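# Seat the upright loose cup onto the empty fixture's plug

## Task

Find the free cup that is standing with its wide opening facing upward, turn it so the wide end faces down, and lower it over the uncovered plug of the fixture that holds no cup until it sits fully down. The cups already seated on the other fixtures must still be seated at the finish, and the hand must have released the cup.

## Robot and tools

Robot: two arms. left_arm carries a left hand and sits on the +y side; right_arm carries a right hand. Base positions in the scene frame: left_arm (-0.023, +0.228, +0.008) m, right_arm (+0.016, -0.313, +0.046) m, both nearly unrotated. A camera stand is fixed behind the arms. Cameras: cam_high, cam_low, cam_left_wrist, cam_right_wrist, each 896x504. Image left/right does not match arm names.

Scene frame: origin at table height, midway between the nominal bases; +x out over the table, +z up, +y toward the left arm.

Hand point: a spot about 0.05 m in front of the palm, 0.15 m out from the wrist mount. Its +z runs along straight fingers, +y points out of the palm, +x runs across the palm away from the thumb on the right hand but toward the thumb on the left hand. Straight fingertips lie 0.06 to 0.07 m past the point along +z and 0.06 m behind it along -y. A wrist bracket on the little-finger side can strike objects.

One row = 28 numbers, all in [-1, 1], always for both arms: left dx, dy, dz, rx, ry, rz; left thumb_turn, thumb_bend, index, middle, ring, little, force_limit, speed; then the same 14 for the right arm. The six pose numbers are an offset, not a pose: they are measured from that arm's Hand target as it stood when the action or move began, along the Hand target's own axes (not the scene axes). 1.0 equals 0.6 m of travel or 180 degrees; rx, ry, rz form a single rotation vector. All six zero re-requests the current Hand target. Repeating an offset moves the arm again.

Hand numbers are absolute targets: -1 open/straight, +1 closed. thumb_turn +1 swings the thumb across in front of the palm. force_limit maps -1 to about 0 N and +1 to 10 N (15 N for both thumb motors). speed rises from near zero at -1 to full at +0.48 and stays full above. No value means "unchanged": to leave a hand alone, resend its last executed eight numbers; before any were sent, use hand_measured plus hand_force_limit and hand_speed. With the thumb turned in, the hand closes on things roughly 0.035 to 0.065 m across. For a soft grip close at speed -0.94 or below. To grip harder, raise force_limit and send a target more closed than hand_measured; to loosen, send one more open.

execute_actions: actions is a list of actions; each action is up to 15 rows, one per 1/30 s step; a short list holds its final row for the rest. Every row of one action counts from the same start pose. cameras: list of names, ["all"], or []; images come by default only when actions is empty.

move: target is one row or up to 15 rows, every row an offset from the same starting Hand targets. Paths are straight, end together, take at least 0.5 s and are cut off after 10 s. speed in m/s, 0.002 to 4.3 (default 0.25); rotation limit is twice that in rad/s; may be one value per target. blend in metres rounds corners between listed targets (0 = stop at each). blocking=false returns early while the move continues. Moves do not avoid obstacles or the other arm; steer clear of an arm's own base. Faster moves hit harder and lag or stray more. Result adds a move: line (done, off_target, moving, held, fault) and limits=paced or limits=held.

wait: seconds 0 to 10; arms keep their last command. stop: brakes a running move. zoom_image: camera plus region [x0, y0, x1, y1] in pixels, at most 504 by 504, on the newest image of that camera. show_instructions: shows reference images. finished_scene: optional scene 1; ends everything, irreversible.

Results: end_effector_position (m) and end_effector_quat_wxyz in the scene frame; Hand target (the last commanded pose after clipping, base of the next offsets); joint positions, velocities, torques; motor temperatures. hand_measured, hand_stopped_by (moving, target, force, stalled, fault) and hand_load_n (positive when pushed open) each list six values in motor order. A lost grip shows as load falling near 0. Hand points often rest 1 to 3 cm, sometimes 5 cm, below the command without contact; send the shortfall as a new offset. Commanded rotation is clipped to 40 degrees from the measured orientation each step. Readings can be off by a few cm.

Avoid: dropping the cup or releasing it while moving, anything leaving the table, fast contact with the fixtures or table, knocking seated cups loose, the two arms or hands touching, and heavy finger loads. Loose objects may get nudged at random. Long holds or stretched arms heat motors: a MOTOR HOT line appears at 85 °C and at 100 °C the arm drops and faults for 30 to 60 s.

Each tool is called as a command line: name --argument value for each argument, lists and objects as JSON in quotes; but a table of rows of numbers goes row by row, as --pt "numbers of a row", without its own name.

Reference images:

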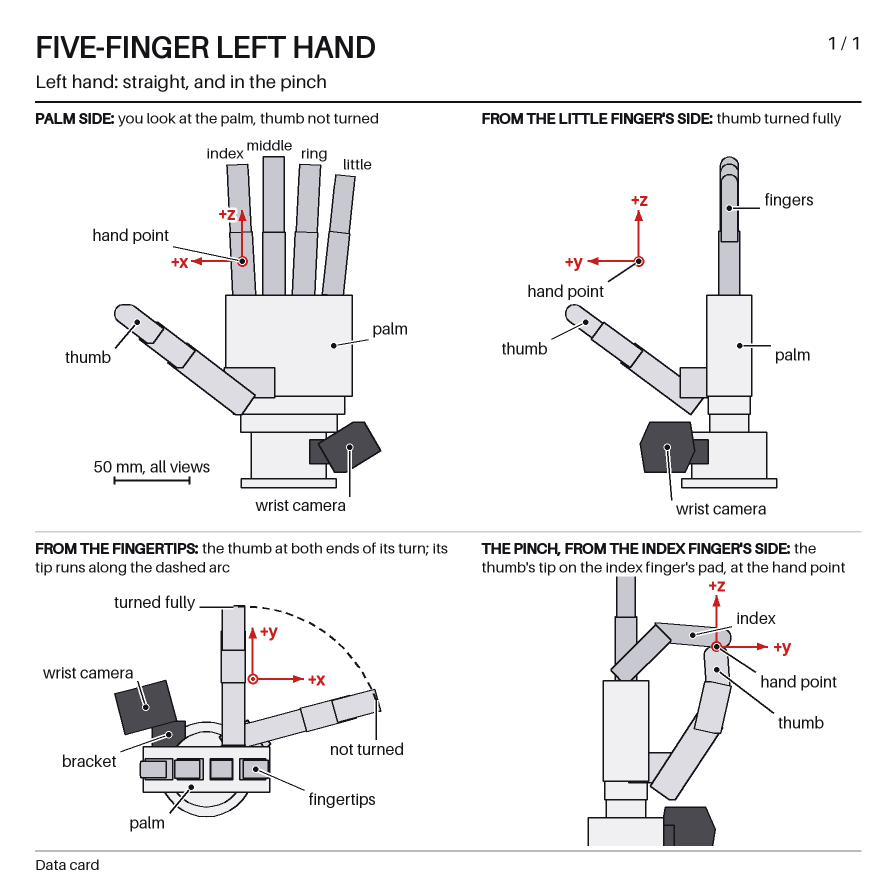

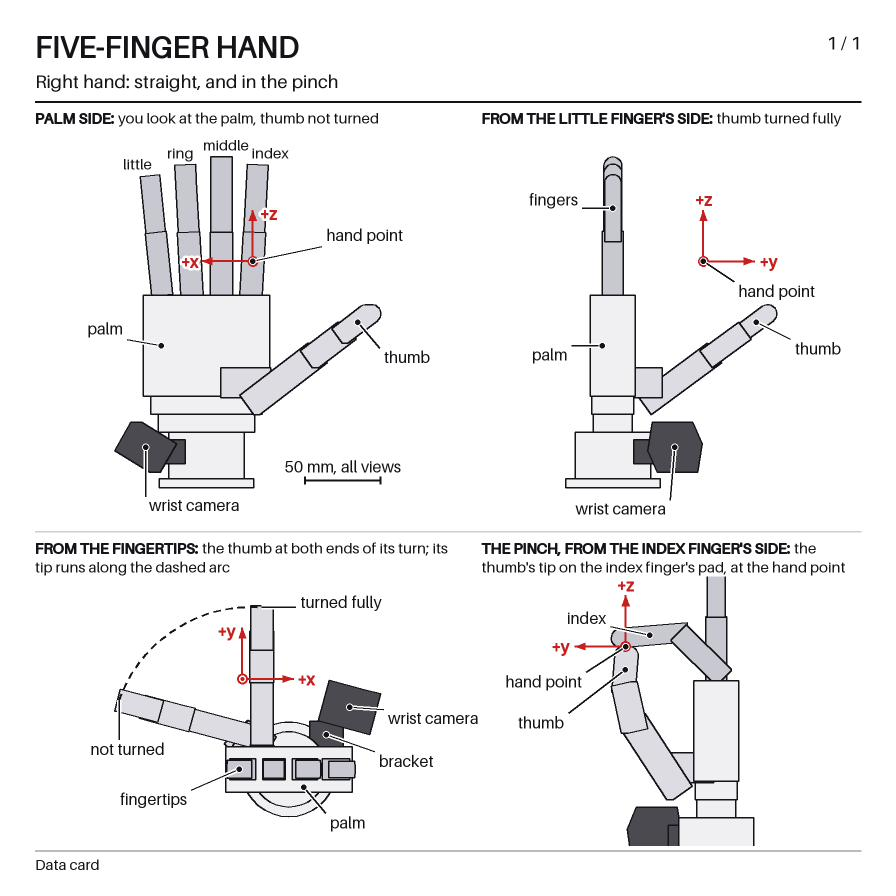

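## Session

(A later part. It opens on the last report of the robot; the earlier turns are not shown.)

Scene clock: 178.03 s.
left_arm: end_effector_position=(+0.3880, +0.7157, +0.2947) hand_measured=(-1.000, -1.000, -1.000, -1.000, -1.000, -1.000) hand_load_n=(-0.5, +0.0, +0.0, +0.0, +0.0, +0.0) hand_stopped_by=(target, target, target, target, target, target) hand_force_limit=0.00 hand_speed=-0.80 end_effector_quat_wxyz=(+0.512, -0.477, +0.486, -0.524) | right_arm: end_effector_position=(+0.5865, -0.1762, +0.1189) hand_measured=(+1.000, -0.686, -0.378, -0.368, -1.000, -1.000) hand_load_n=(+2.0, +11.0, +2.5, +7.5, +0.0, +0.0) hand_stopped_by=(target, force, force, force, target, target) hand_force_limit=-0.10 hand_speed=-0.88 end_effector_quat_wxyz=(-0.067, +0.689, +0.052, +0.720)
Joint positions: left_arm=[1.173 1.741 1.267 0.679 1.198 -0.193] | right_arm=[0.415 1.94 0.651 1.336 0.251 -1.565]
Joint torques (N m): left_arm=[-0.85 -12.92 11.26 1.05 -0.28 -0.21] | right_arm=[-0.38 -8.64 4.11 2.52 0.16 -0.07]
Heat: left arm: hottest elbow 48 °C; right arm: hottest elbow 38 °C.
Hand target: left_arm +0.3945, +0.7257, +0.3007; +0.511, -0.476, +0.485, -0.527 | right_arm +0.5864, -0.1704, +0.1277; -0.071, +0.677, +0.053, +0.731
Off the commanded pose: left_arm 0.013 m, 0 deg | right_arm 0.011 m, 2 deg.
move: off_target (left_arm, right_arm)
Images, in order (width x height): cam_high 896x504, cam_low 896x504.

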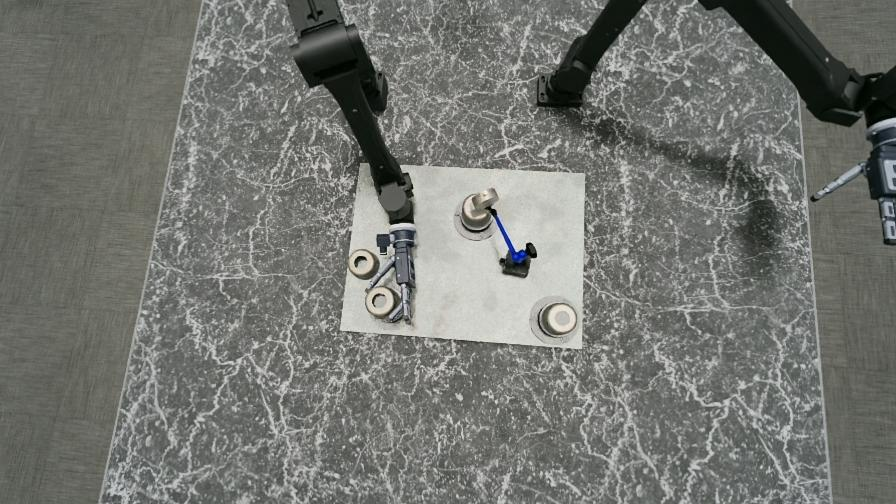

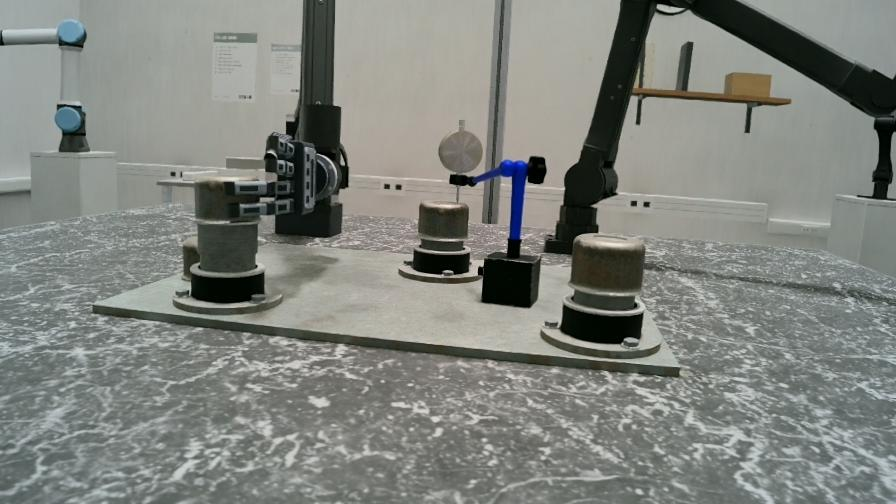

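move --target '[0, 0, 0, 0, 0, 0, -1, -1, -1, -1, -1, -1, 0, -0.8, -0.02, 0.0, -0.0018, 0, 0, 0, 1, 0.4, 0.4, 0.4, -1, -1, -0.1, -0.88]' --speed 0.03 --cameras '["cam_high", "cam_low"]'

zoom_image --camera "cam_low" --region '[175, 165, 275, 275]'

Scene clock: 179.57 s.
left_arm: end_effector_position=(+0.3880, +0.7157, +0.2947) hand_measured=(-1.000, -1.000, -1.000, -1.000, -1.000, -1.000) hand_load_n=(-0.5, +0.0, +0.0, +0.0, +0.0, +0.0) hand_stopped_by=(target, target, target, target, target, target) hand_force_limit=0.00 hand_speed=-0.80 end_effector_quat_wxyz=(+0.512, -0.477, +0.486, -0.524) | right_arm: end_effector_position=(+0.5856, -0.1762, +0.1142) hand_measured=(+1.000, -0.686, -0.378, -0.368, -1.000, -1.000) hand_load_n=(+2.5, +10.5, +3.0, +8.0, +0.0, +0.0) hand_stopped_by=(target, force, force, force, target, target) hand_force_limit=-0.10 hand_speed=-0.88 end_effector_quat_wxyz=(-0.069, +0.683, +0.050, +0.725)
Joint positions: left_arm=[1.173 1.741 1.267 0.679 1.198 -0.193] | right_arm=[0.415 1.969 0.651 1.381 0.25 -1.565]
Joint torques (N m): left_arm=[-0.91 -12.75 11.25 1.14 -0.29 -0.23] | right_arm=[-0.38 -7.77 4.29 2.24 0.22 -0.07]
Heat: left arm: hottest elbow 48 °C; right arm: hottest elbow 38 °C.
Hand target: left_arm +0.3945, +0.7257, +0.3007; +0.511, -0.476, +0.485, -0.527 | right_arm +0.5862, -0.1700, +0.1158; -0.071, +0.677, +0.053, +0.731
Off the commanded pose: left_arm 0.013 m, 0 deg | right_arm 0.006 m, 1 deg.
move: off_target (left_arm)
Images, in order (width x height): cam_high 896x504, cam_low 896x504.

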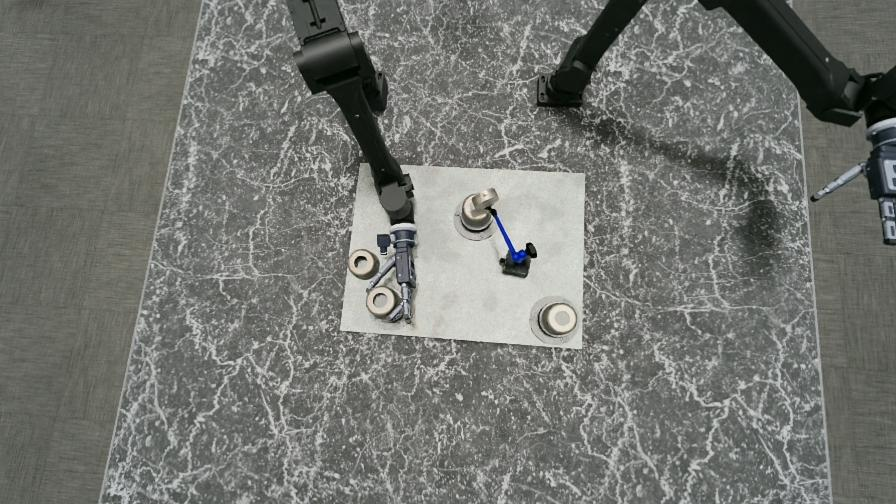

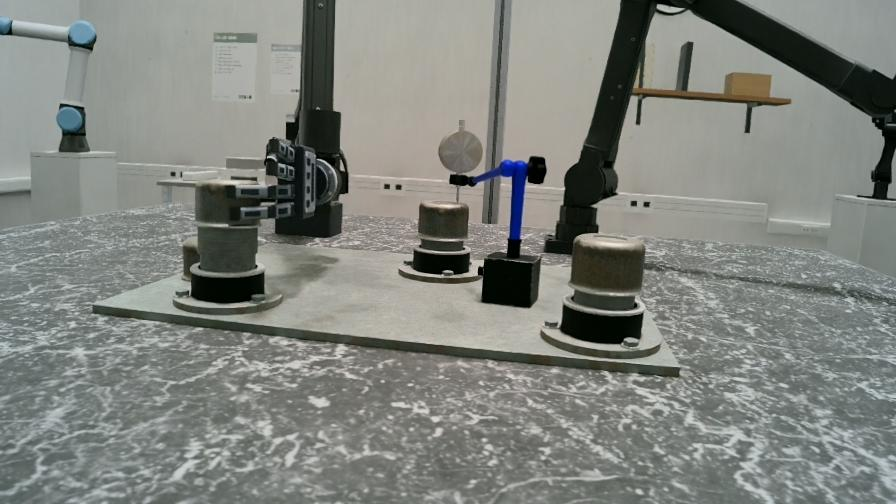

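Scaled by 4.582 from the camera's 896x504 image, which has a finer 1280x720 frame.

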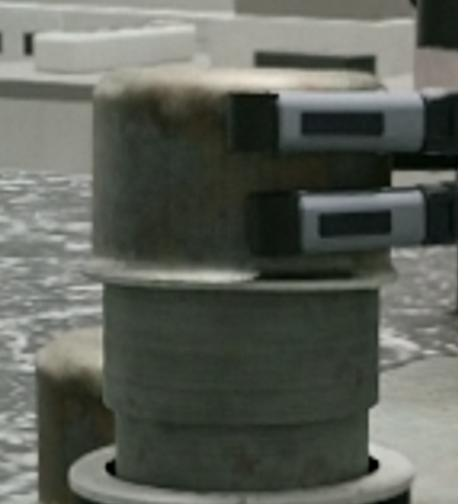

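move --target '[0, 0, 0, 0, 0, 0, -1, -1, -1, -1, -1, -1, 0, -0.8, -0.02, 0.0, -0.0018, 0, -0.012, 0, 1, 0.4, 0.4, 0.4, -1, -1, -0.1, -0.88]' --speed 0.03 --cameras '["cam_high", "cam_low"]'

zoom_image --camera "cam_low" --region '[175, 165, 275, 275]'

zoom_image --camera "cam_high" --region '[360, 280, 410, 330]'

Scene clock: 181.47 s.
left_arm: end_effector_position=(+0.3880, +0.7157, +0.2947) hand_measured=(-1.000, -1.000, -1.000, -1.000, -1.000, -1.000) hand_load_n=(+0.0, +0.0, +0.0, +0.0, +0.0, +0.0) hand_stopped_by=(target, target, target, target, target, target) hand_force_limit=0.00 hand_speed=-0.80 end_effector_quat_wxyz=(+0.512, -0.477, +0.486, -0.524) | right_arm: end_effector_position=(+0.5853, -0.1760, +0.1112) hand_measured=(+1.000, -0.686, -0.378, -0.368, -1.000, -1.000) hand_load_n=(+2.0, +10.5, +3.5, +8.0, +0.0, +0.0) hand_stopped_by=(target, force, force, force, target, target) hand_force_limit=-0.10 hand_speed=-0.88 end_effector_quat_wxyz=(-0.068, +0.686, +0.052, +0.723)
Joint positions: left_arm=[1.173 1.741 1.267 0.679 1.198 -0.193] | right_arm=[0.415 1.973 0.651 1.378 0.248 -1.565]
Joint torques (N m): left_arm=[-0.67 -12.92 11.32 1.16 -0.26 -0.22] | right_arm=[-0.09 -7.65 4.31 1.07 0.26 0.04]
Heat: left arm: hottest elbow 48 °C; right arm: hottest elbow 37 °C.
Hand target: left_arm +0.3945, +0.7257, +0.3007; +0.511, -0.476, +0.485, -0.527 | right_arm +0.5859, -0.1699, +0.1037; -0.070, +0.690, +0.054, +0.718
Off the commanded pose: left_arm 0.013 m, 0 deg | right_arm 0.010 m, 1 deg.
move: off_target (left_arm)
Images, in order (width x height): cam_high 896x504, cam_low 896x504.

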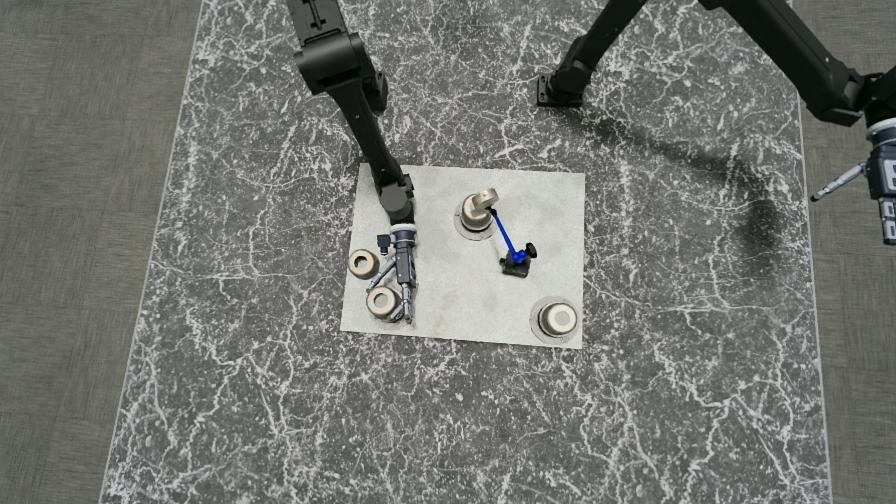

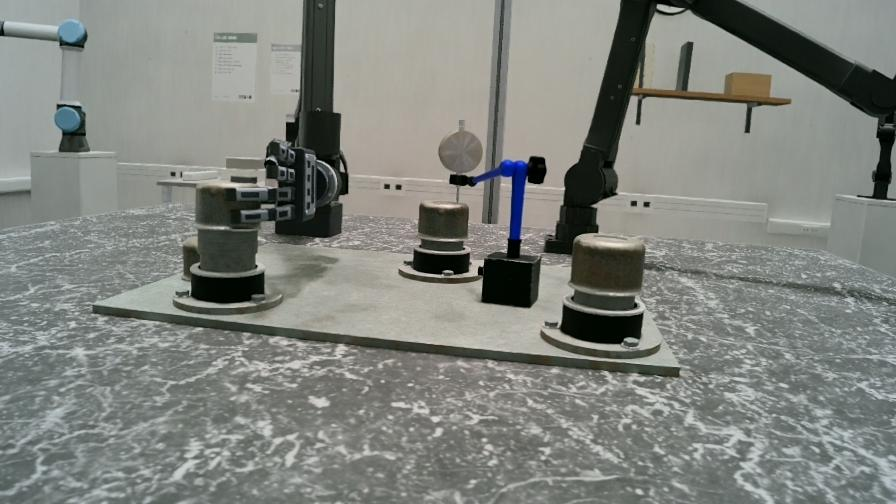

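Scaled by 4.582 from the camera's 896x504 image, which has a finer 1280x720 frame.

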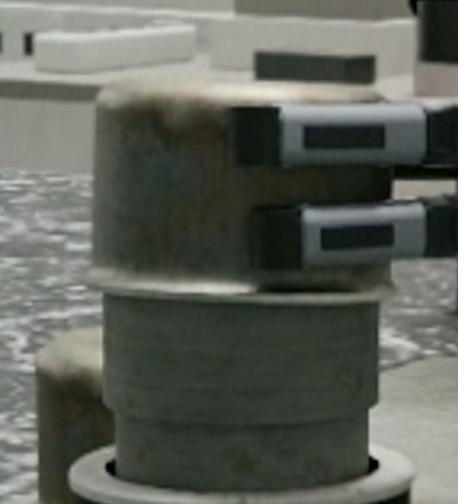

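Scaled by 10.080 from the camera's 896x504 image, which has a finer 1280x720 frame.

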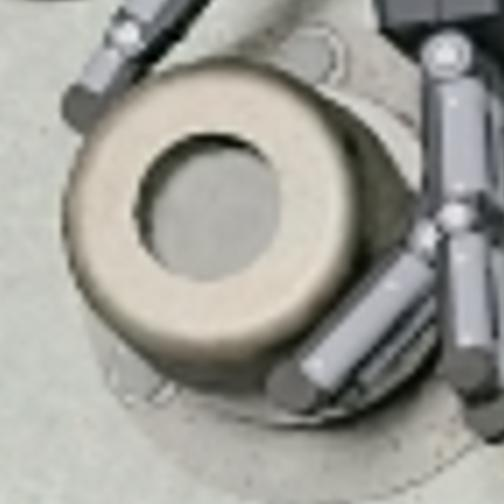

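move --target '[0, 0, 0, 0, 0, 0, -1, -1, -1, -1, -1, -1, 0, -0.8, 0.005, 0.0, 0.0, 0, -0.03, 0, 1, 0.4, 0.4, 0.4, -1, -1, -0.1, -0.88]' --speed 0.03 --cameras '["cam_high", "cam_low"]'

zoom_image --camera "cam_low" --region '[175, 165, 275, 275]'

zoom_image --camera "cam_high" --region '[360, 280, 410, 330]'

Scene clock: 185.37 s.
left_arm: end_effector_position=(+0.3880, +0.7157, +0.2947) hand_measured=(-1.000, -1.000, -1.000, -1.000, -1.000, -1.000) hand_load_n=(-0.5, +0.0, +0.0, +0.0, +0.0, +0.0) hand_stopped_by=(target, target, target, target, target, target) hand_force_limit=0.00 hand_speed=-0.80 end_effector_quat_wxyz=(+0.512, -0.477, +0.486, -0.524) | right_arm: end_effector_position=(+0.5855, -0.1752, +0.0989) hand_measured=(+1.000, -0.686, -0.378, -0.368, -1.000, -1.000) hand_load_n=(+3.5, +11.0, +4.0, +7.5, +0.0, +0.0) hand_stopped_by=(target, force, force, force, target, target) hand_force_limit=-0.10 hand_speed=-0.88 end_effector_quat_wxyz=(-0.063, +0.726, +0.057, +0.682)
Joint positions: left_arm=[1.173 1.741 1.267 0.679 1.198 -0.193] | right_arm=[0.415 1.914 0.656 1.194 0.248 -1.542]
Joint torques (N m): left_arm=[-1.03 -13.22 11.22 1.07 -0.27 -0.21] | right_arm=[-0.62 -9.64 4.26 1.02 0.11 0.04]
Heat: left arm: hottest elbow 48 °C; right arm: hottest elbow 37 °C.
Hand target: left_arm +0.3945, +0.7257, +0.3007; +0.511, -0.476, +0.485, -0.527 | right_arm +0.5858, -0.1699, +0.1067; -0.068, +0.723, +0.058, +0.685
Off the commanded pose: left_arm 0.013 m, 0 deg | right_arm 0.009 m, 1 deg.
move: off_target (left_arm)
Images, in order (width x height): cam_high 896x504, cam_low 896x504.

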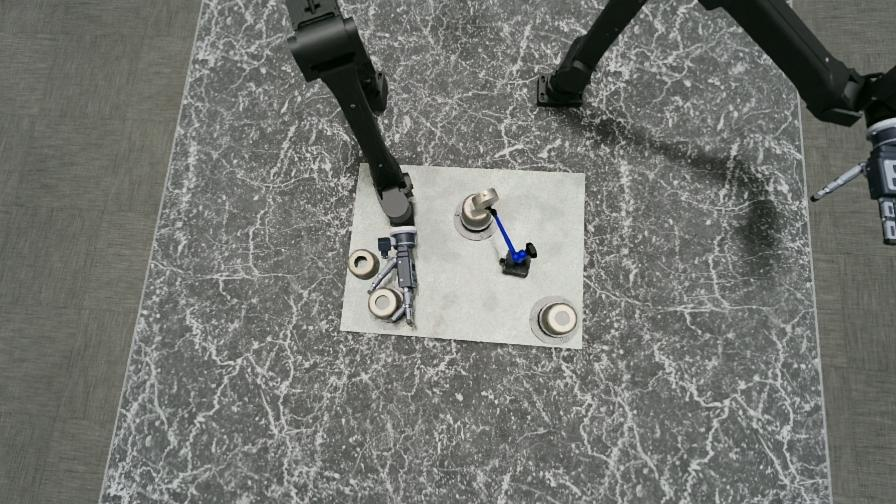

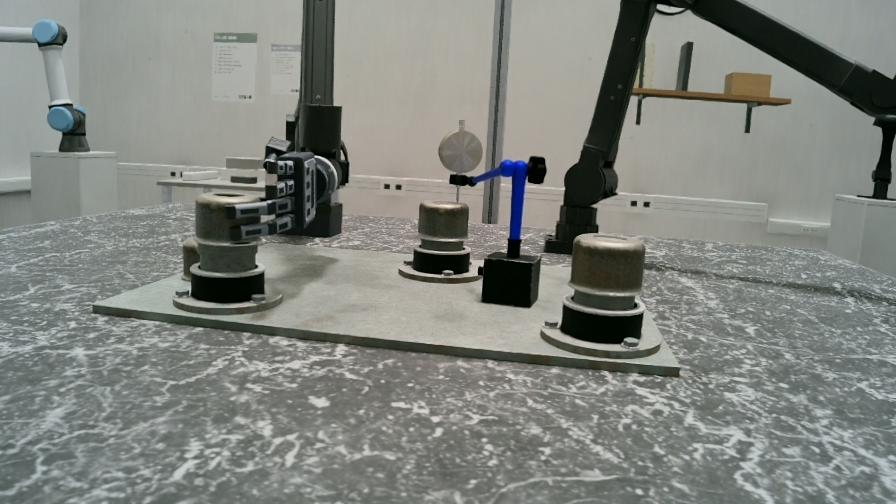

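Scaled by 4.582 from the camera's 896x504 image, which has a finer 1280x720 frame.

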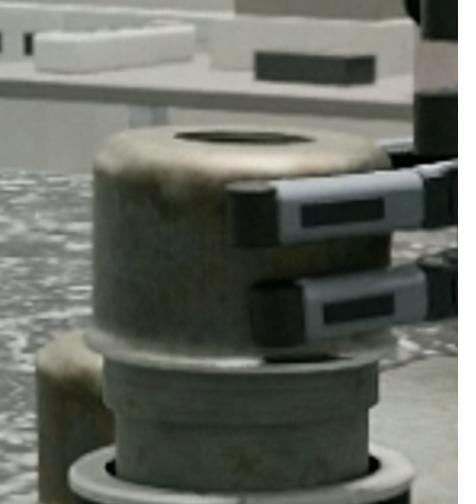

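Scaled by 10.080 from the camera's 896x504 image, which has a finer 1280x720 frame.

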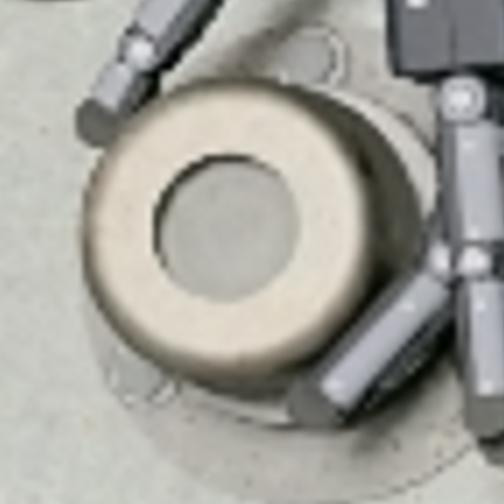

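move --target '[0, 0, 0, 0, 0, 0, -1, -1, -1, -1, -1, -1, 0, -0.8, -0.014, 0.0, 0.0, 0, 0.014, 0, 1, 0.4, 0.4, 0.4, -1, -1, -0.1, -0.88]' --speed 0.03 --cameras '["cam_high", "cam_low"]'

zoom_image --camera "cam_low" --region '[175, 185, 275, 295]'

Scene clock: 187.63 s.
left_arm: end_effector_position=(+0.3880, +0.7157, +0.2947) hand_measured=(-1.000, -1.000, -1.000, -1.000, -1.000, -1.000) hand_load_n=(+0.0, +0.0, +0.0, +0.0, -0.5, +0.0) hand_stopped_by=(target, target, target, target, target, target) hand_force_limit=0.00 hand_speed=-0.80 end_effector_quat_wxyz=(+0.512, -0.477, +0.486, -0.524) | right_arm: end_effector_position=(+0.5859, -0.1750, +0.0974) hand_measured=(+1.000, -0.686, -0.378, -0.368, -1.000, -1.000) hand_load_n=(+1.5, +11.0, +3.0, +7.5, +0.0, +0.0) hand_stopped_by=(target, force, force, force, target, target) hand_force_limit=-0.10 hand_speed=-0.88 end_effector_quat_wxyz=(-0.067, +0.714, +0.052, +0.695)
Joint positions: left_arm=[1.173 1.741 1.267 0.679 1.198 -0.193] | right_arm=[0.415 1.949 0.656 1.269 0.249 -1.541]
Joint torques (N m): left_arm=[-0.97 -12.92 11.29 1.17 -0.26 -0.22] | right_arm=[-0.38 -7.94 4.01 2.26 0.19 -0.09]
Heat: left arm: hottest elbow 48 °C; right arm: hottest elbow 37 °C.
Hand target: left_arm +0.3945, +0.7257, +0.3007; +0.511, -0.476, +0.485, -0.527 | right_arm +0.5853, -0.1699, +0.0982; -0.069, +0.708, +0.056, +0.700
Off the commanded pose: left_arm 0.013 m, 0 deg | right_arm 0.005 m, 1 deg.
move: off_target (left_arm)
Images, in order (width x height): cam_high 896x504, cam_low 896x504.

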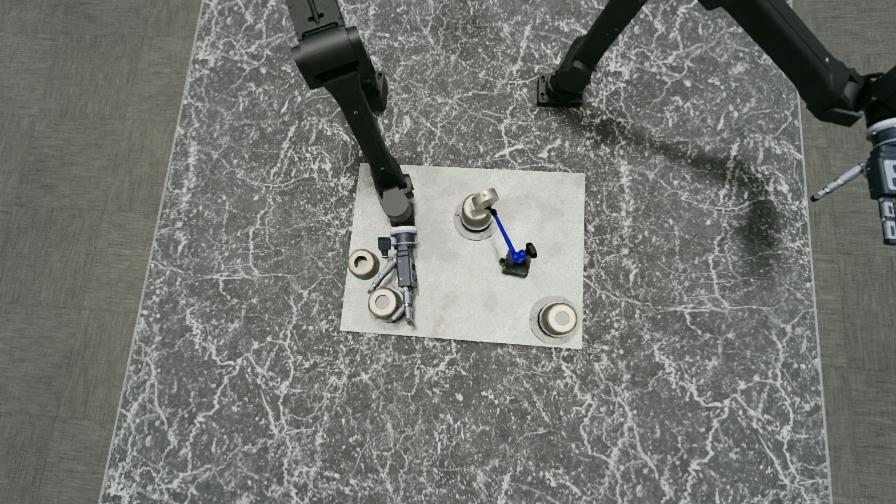

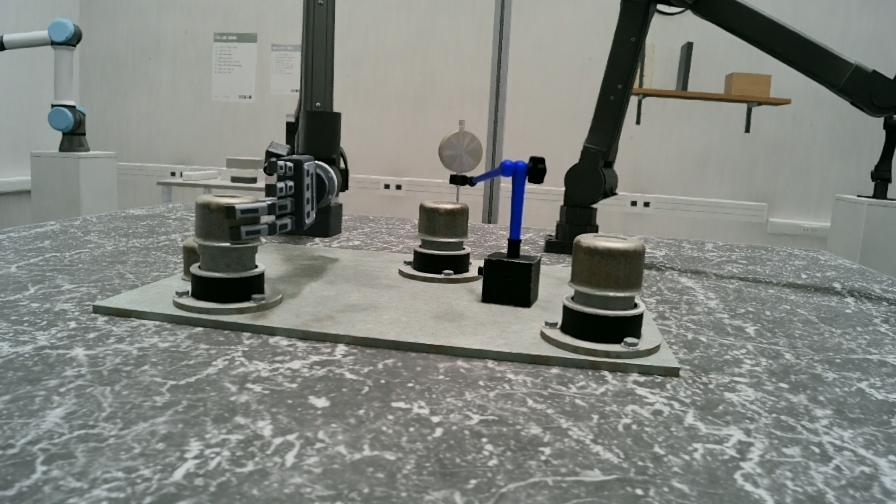

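Scaled by 4.582 from the camera's 896x504 image, which has a finer 1280x720 frame.

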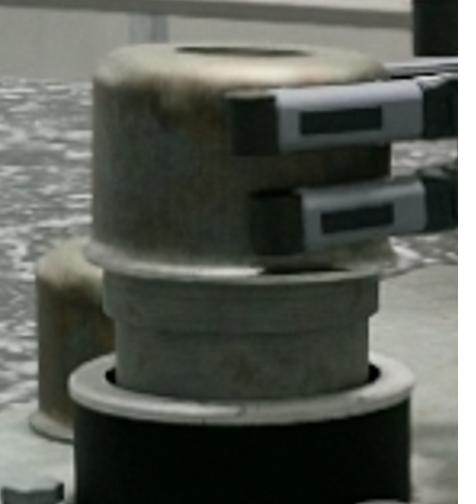

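move --pt "0 0 0 0 0 0 -1 -1 -1 -1 -1 -1 0 -0.8 -0.012 0.0 0.0 0 -0.016 0 1 0.4 0.4 0.4 -1 -1 -0.1 -0.88" --pt "0 0 0 0 0 0 -1 -1 -1 -1 -1 -1 0 -0.8 -0.02 0.0 0.0 0 -0.006 0 1 0.4 0.4 0.4 -1 -1 -0.1 -0.88" --speed 0.03 --cameras '["cam_high", "cam_low"]'

zoom_image --camera "cam_low" --region '[175, 185, 275, 295]'

Scene clock: 190.83 s.
left_arm: end_effector_position=(+0.3880, +0.7157, +0.2947) hand_measured=(-1.000, -1.000, -1.000, -1.000, -1.000, -1.000) hand_load_n=(-0.5, +0.0, +0.0, +0.0, +0.0, +0.0) hand_stopped_by=(target, target, target, target, target, target) hand_force_limit=0.00 hand_speed=-0.80 end_effector_quat_wxyz=(+0.512, -0.477, +0.486, -0.524) | right_arm: end_effector_position=(+0.5858, -0.1751, +0.0894) hand_measured=(+1.000, -0.686, -0.378, -0.368, -1.000, -1.000) hand_load_n=(+1.0, +10.5, +3.0, +8.5, +0.0, +0.0) hand_stopped_by=(target, force, force, force, target, target) hand_force_limit=-0.10 hand_speed=-0.88 end_effector_quat_wxyz=(-0.066, +0.717, +0.053, +0.692)
Joint positions: left_arm=[1.173 1.741 1.267 0.679 1.198 -0.193] | right_arm=[0.415 1.968 0.659 1.273 0.249 -1.541]
Joint torques (N m): left_arm=[-1.2 -12.63 11.18 1.1 -0.28 -0.22] | right_arm=[-0.32 -7.59 4.04 2.07 0.19 -0.03]
Heat: left arm: hottest elbow 48 °C; right arm: hottest elbow 37 °C.
Hand target: left_arm +0.3945, +0.7257, +0.3007; +0.511, -0.476, +0.485, -0.527 | right_arm +0.5853, -0.1696, +0.0864; -0.068, +0.715, +0.057, +0.694
Off the commanded pose: left_arm 0.013 m, 0 deg | right_arm 0.006 m, 1 deg.
move: off_target (left_arm)
Images, in order (width x height): cam_high 896x504, cam_low 896x504.

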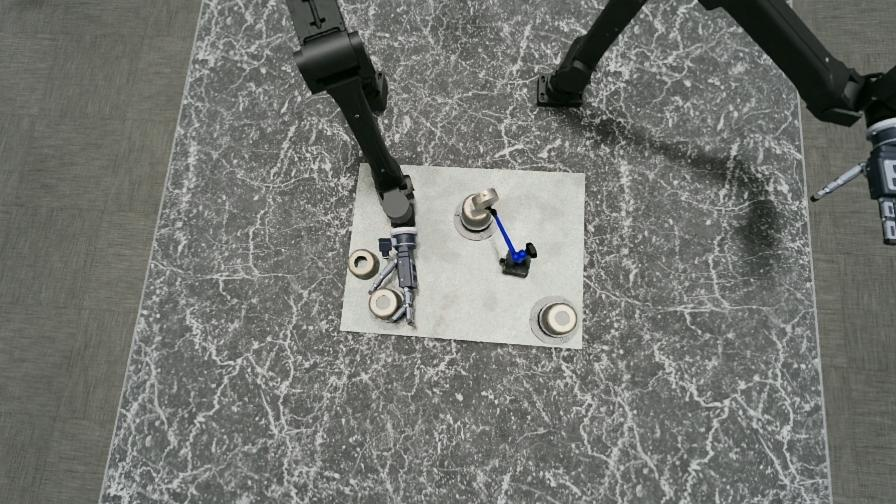

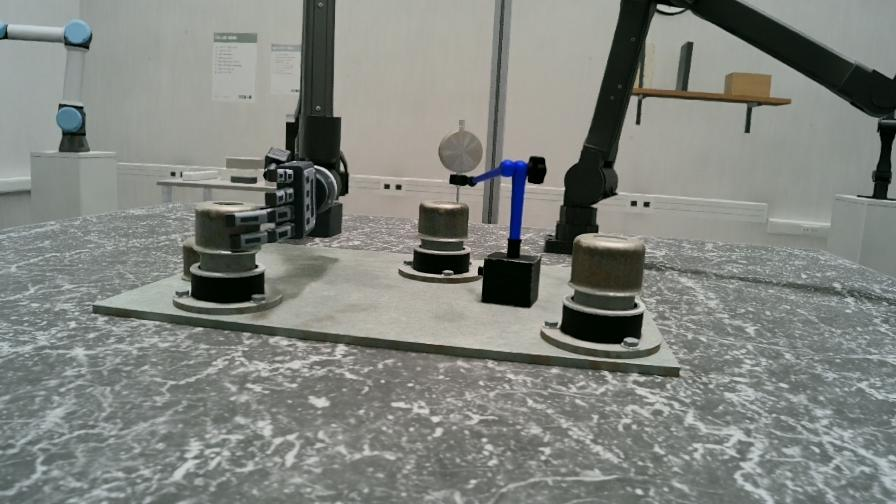

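Scaled by 4.582 from the camera's 896x504 image, which has a finer 1280x720 frame.

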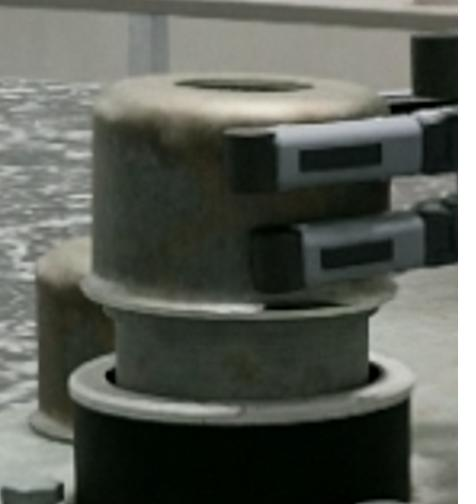

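move --pt "0 0 0 0 0 0 -1 -1 -1 -1 -1 -1 0 -0.8 -0.01 0.0 0.0 0 -0.012 0 1 0.4 0.4 0.4 -1 -1 -0.1 -0.88" --pt "0 0 0 0 0 0 -1 -1 -1 -1 -1 -1 0 -0.8 -0.017 0.0 0.0 0 0.0 0 1 0.4 0.4 0.4 -1 -1 -0.1 -0.88" --speed 0.03 --cameras '["cam_high", "cam_low"]'

zoom_image --camera "cam_low" --region '[175, 185, 275, 295]'

Scene clock: 193.37 s.
left_arm: end_effector_position=(+0.3880, +0.7157, +0.2947) hand_measured=(-1.000, -1.000, -1.000, -1.000, -1.000, -1.000) hand_load_n=(-0.5, +0.0, +0.0, +0.0, +0.0, +0.0) hand_stopped_by=(target, target, target, target, target, target) hand_force_limit=0.00 hand_speed=-0.80 end_effector_quat_wxyz=(+0.512, -0.477, +0.486, -0.524) | right_arm: end_effector_position=(+0.5860, -0.1750, +0.0833) hand_measured=(+1.000, -0.686, -0.378, -0.368, -1.000, -1.000) hand_load_n=(+0.0, +10.5, +3.0, +8.0, +0.0, +0.0) hand_stopped_by=(target, force, force, force, target, target) hand_force_limit=-0.10 hand_speed=-0.88 end_effector_quat_wxyz=(-0.067, +0.714, +0.052, +0.695)
Joint positions: left_arm=[1.173 1.741 1.267 0.679 1.198 -0.193] | right_arm=[0.415 1.996 0.663 1.308 0.249 -1.541]
Joint torques (N m): left_arm=[-0.91 -13.1 11.29 1.01 -0.28 -0.22] | right_arm=[-0.5 -7.18 3.95 1.89 0.22 -0.02]
Heat: left arm: hottest elbow 48 °C; right arm: hottest elbow 37 °C.
Hand target: left_arm +0.3945, +0.7257, +0.3007; +0.511, -0.476, +0.485, -0.527 | right_arm +0.5849, -0.1695, +0.0760; -0.068, +0.715, +0.057, +0.694
Off the commanded pose: left_arm 0.013 m, 0 deg | right_arm 0.009 m, 1 deg.
move: off_target (left_arm)
Images, in order (width x height): cam_high 896x504, cam_low 896x504.

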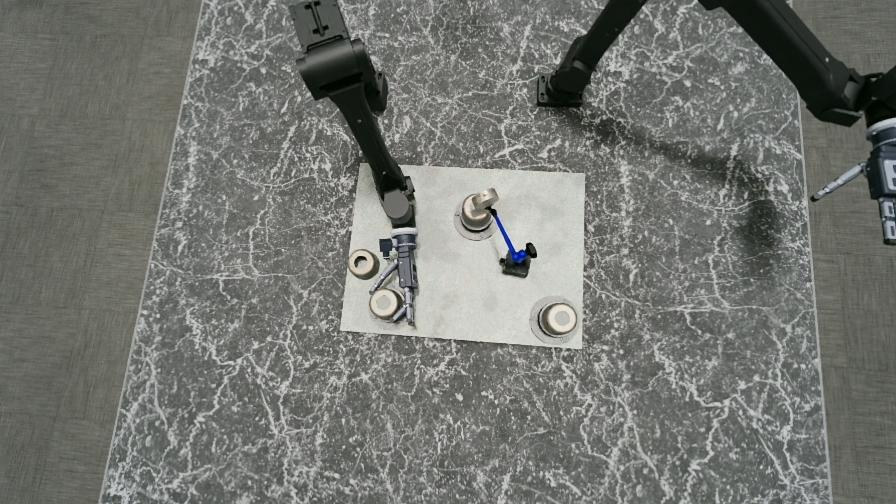

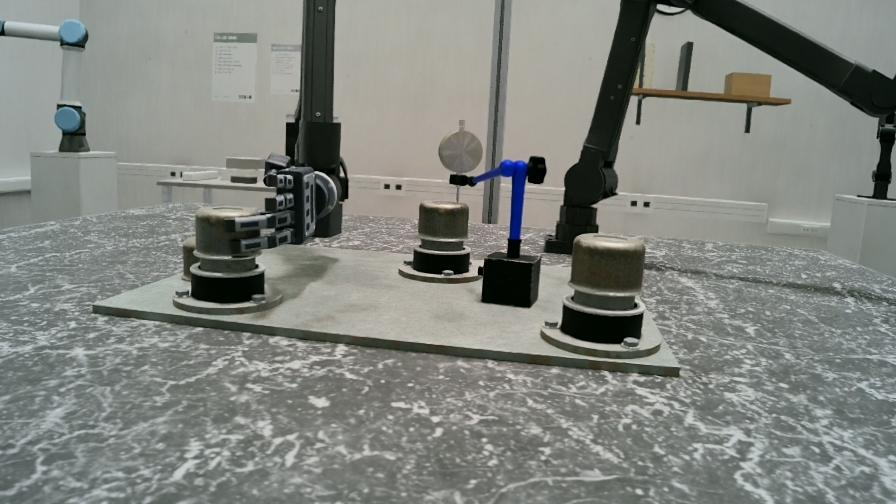

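Scaled by 4.582 from the camera's 896x504 image, which has a finer 1280x720 frame.

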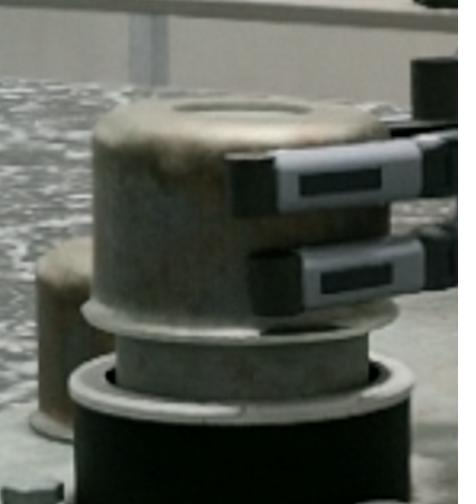

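move --pt "0 0 0 0 0 0 -1 -1 -1 -1 -1 -1 0 -0.8 -0.007 0.0 0.0 0 -0.01 0 1 0.4 0.4 0.4 -1 -1 -0.1 -0.88" --pt "0 0 0 0 0 0 -1 -1 -1 -1 -1 -1 0 -0.8 -0.012 0.0 0.0 0 0.0 0 1 0.4 0.4 0.4 -1 -1 -0.1 -0.88" --speed 0.03 --cameras '["cam_high", "cam_low"]'

zoom_image --camera "cam_low" --region '[175, 185, 275, 295]'

zoom_image --camera "cam_low" --region '[550, 220, 660, 341]'

Scene clock: 195.73 s.
left_arm: end_effector_position=(+0.3880, +0.7157, +0.2947) hand_measured=(-1.000, -1.000, -1.000, -1.000, -1.000, -1.000) hand_load_n=(-0.5, +0.0, +0.0, +0.0, +0.0, +0.0) hand_stopped_by=(target, target, target, target, target, target) hand_force_limit=0.00 hand_speed=-0.80 end_effector_quat_wxyz=(+0.512, -0.477, +0.486, -0.524) | right_arm: end_effector_position=(+0.5862, -0.1753, +0.0826) hand_measured=(+1.000, -0.686, -0.378, -0.368, -1.000, -1.000) hand_load_n=(-2.0, +10.5, +2.0, +8.5, +0.0, +0.0) hand_stopped_by=(target, force, force, force, target, target) hand_force_limit=-0.10 hand_speed=-0.88 end_effector_quat_wxyz=(-0.065, +0.709, +0.054, +0.700)
Joint positions: left_arm=[1.173 1.741 1.267 0.679 1.198 -0.193] | right_arm=[0.415 2.012 0.664 1.336 0.249 -1.551]
Joint torques (N m): left_arm=[-1.14 -13.1 11.23 1.2 -0.26 -0.21] | right_arm=[-0.44 -6.53 4.01 1.72 0.21 0.08]
Heat: left arm: hottest elbow 48 °C; right arm: hottest elbow 37 °C.
Hand target: left_arm +0.3945, +0.7257, +0.3007; +0.511, -0.476, +0.485, -0.527 | right_arm +0.5847, -0.1693, +0.0689; -0.068, +0.715, +0.057, +0.694
Off the commanded pose: left_arm 0.013 m, 0 deg | right_arm 0.015 m, 1 deg.
move: off_target (left_arm, right_arm)
Images, in order (width x height): cam_high 896x504, cam_low 896x504.

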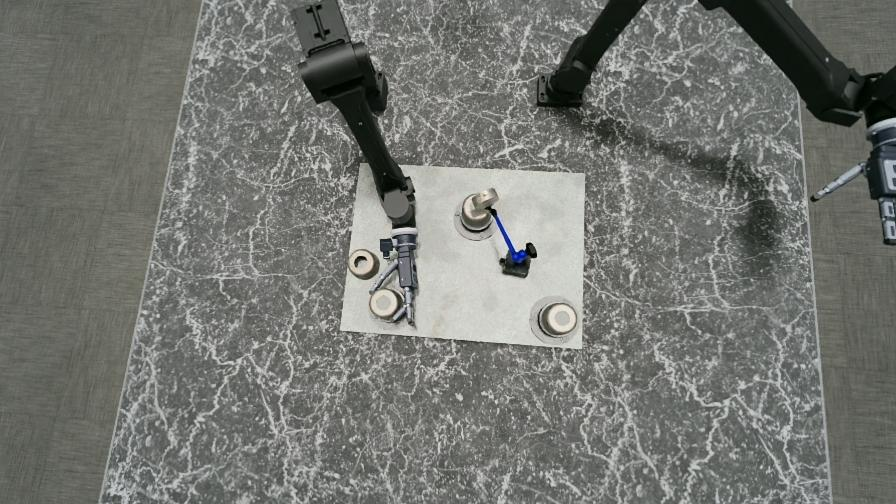

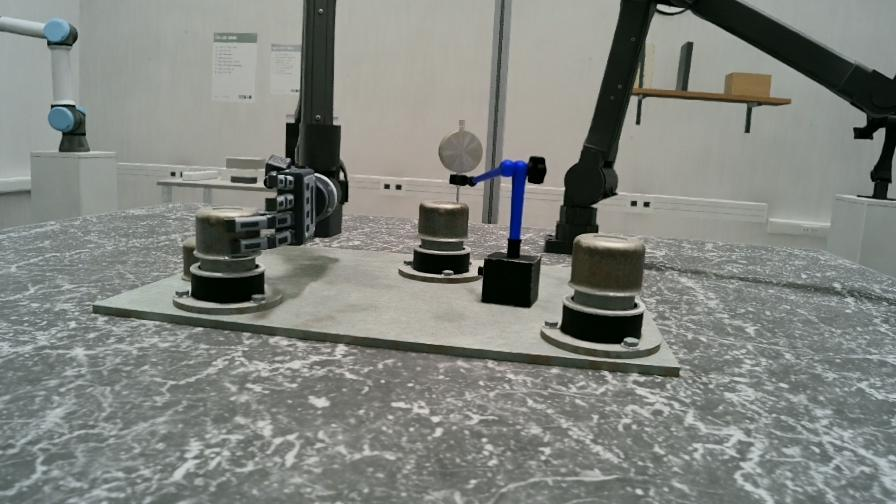

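Scaled by 4.582 from the camera's 896x504 image, which has a finer 1280x720 frame.

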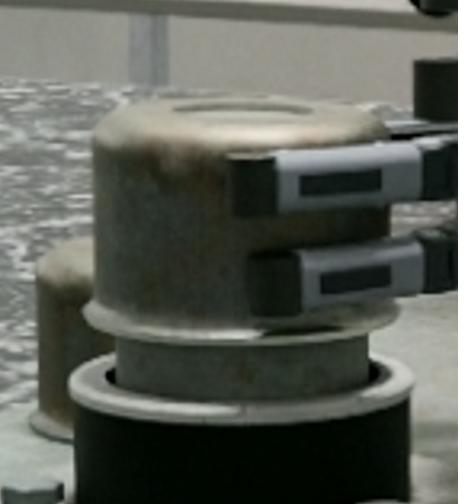

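Scaled by 4.165 from the camera's 896x504 image, which has a finer 1280x720 frame.

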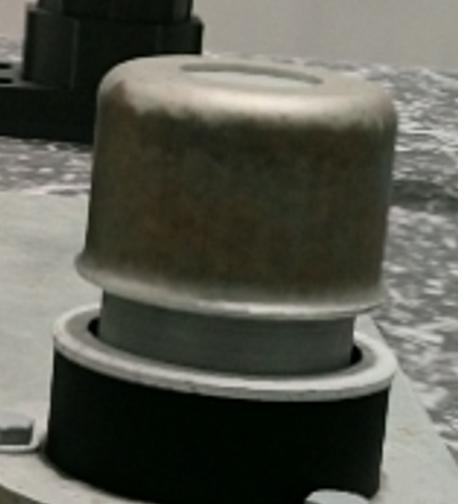

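move --target '[0, 0, 0, 0, 0, 0, -1, -1, -1, -1, -1, -1, 0, -0.8, 0.03, 0.006, 0.0, 0, 0, 0, 1, 0.4, 0.4, 0.4, -1, -1, -0.1, -0.88]' --speed 0.03 --cameras '["cam_high", "cam_low"]'

zoom_image --camera "cam_low" --region '[175, 185, 275, 295]'

zoom_image --camera "cam_high" --region '[340, 250, 440, 350]'

Scene clock: 197.93 s.
left_arm: end_effector_position=(+0.3880, +0.7157, +0.2947) hand_measured=(-1.000, -1.000, -1.000, -1.000, -1.000, -1.000) hand_load_n=(+0.0, +0.0, +0.0, +0.0, +0.0, +0.0) hand_stopped_by=(target, target, target, target, target, target) hand_force_limit=0.00 hand_speed=-0.80 end_effector_quat_wxyz=(+0.512, -0.477, +0.486, -0.524) | right_arm: end_effector_position=(+0.5866, -0.1746, +0.0837) hand_measured=(+1.000, -0.686, -0.378, -0.368, -1.000, -1.000) hand_load_n=(+2.0, +11.5, +2.5, +7.0, +0.0, +0.0) hand_stopped_by=(target, force, force, force, target, target) hand_force_limit=-0.10 hand_speed=-0.88 end_effector_quat_wxyz=(-0.064, +0.714, +0.057, +0.695)
Joint positions: left_arm=[1.173 1.741 1.267 0.679 1.198 -0.193] | right_arm=[0.415 1.996 0.664 1.305 0.247 -1.551]
Joint torques (N m): left_arm=[-0.56 -12.75 11.26 1.14 -0.28 -0.23] | right_arm=[-1.2 -9.88 3.23 1.01 -0.06 0.08]
Heat: left arm: hottest elbow 48 °C; right arm: hottest elbow 37 °C.
Hand target: left_arm +0.3945, +0.7257, +0.3007; +0.511, -0.476, +0.485, -0.527 | right_arm +0.5859, -0.1731, +0.0869; -0.068, +0.715, +0.057, +0.694
Off the commanded pose: left_arm 0.013 m, 0 deg | right_arm 0.004 m, 0 deg.
move: off_target (left_arm)
Images, in order (width x height): cam_high 896x504, cam_low 896x504.

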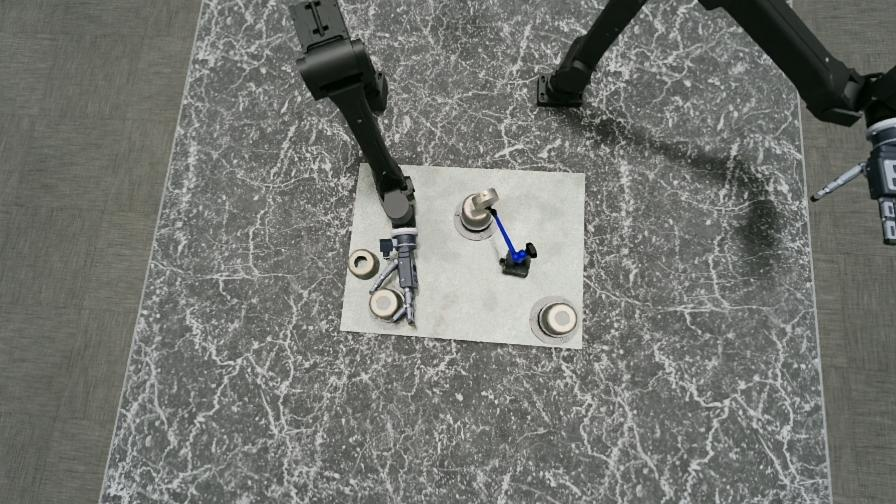

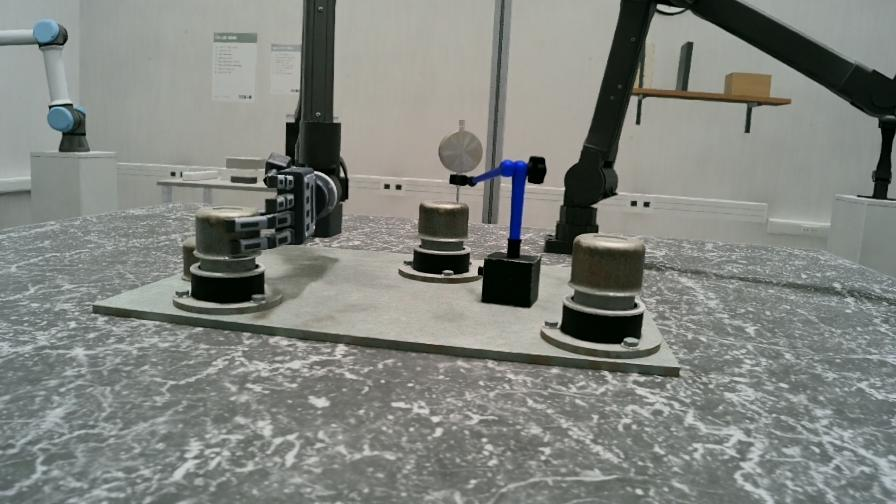

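Scaled by 4.582 from the camera's 896x504 image, which has a finer 1280x720 frame.

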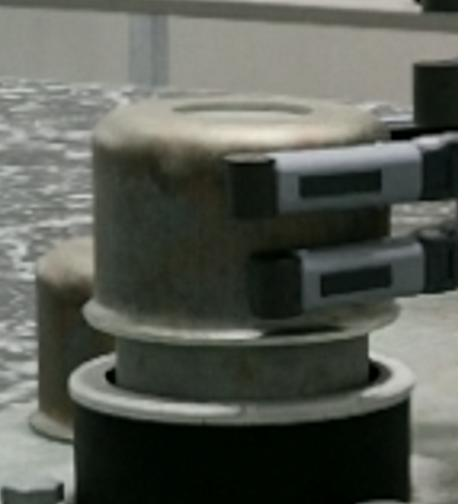

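Scaled by 5.040 from the camera's 896x504 image, which has a finer 1280x720 frame.

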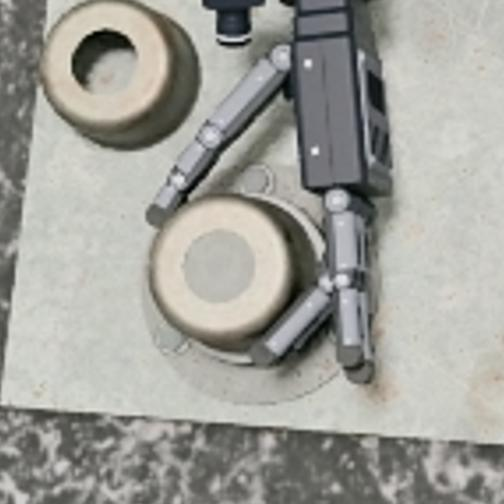

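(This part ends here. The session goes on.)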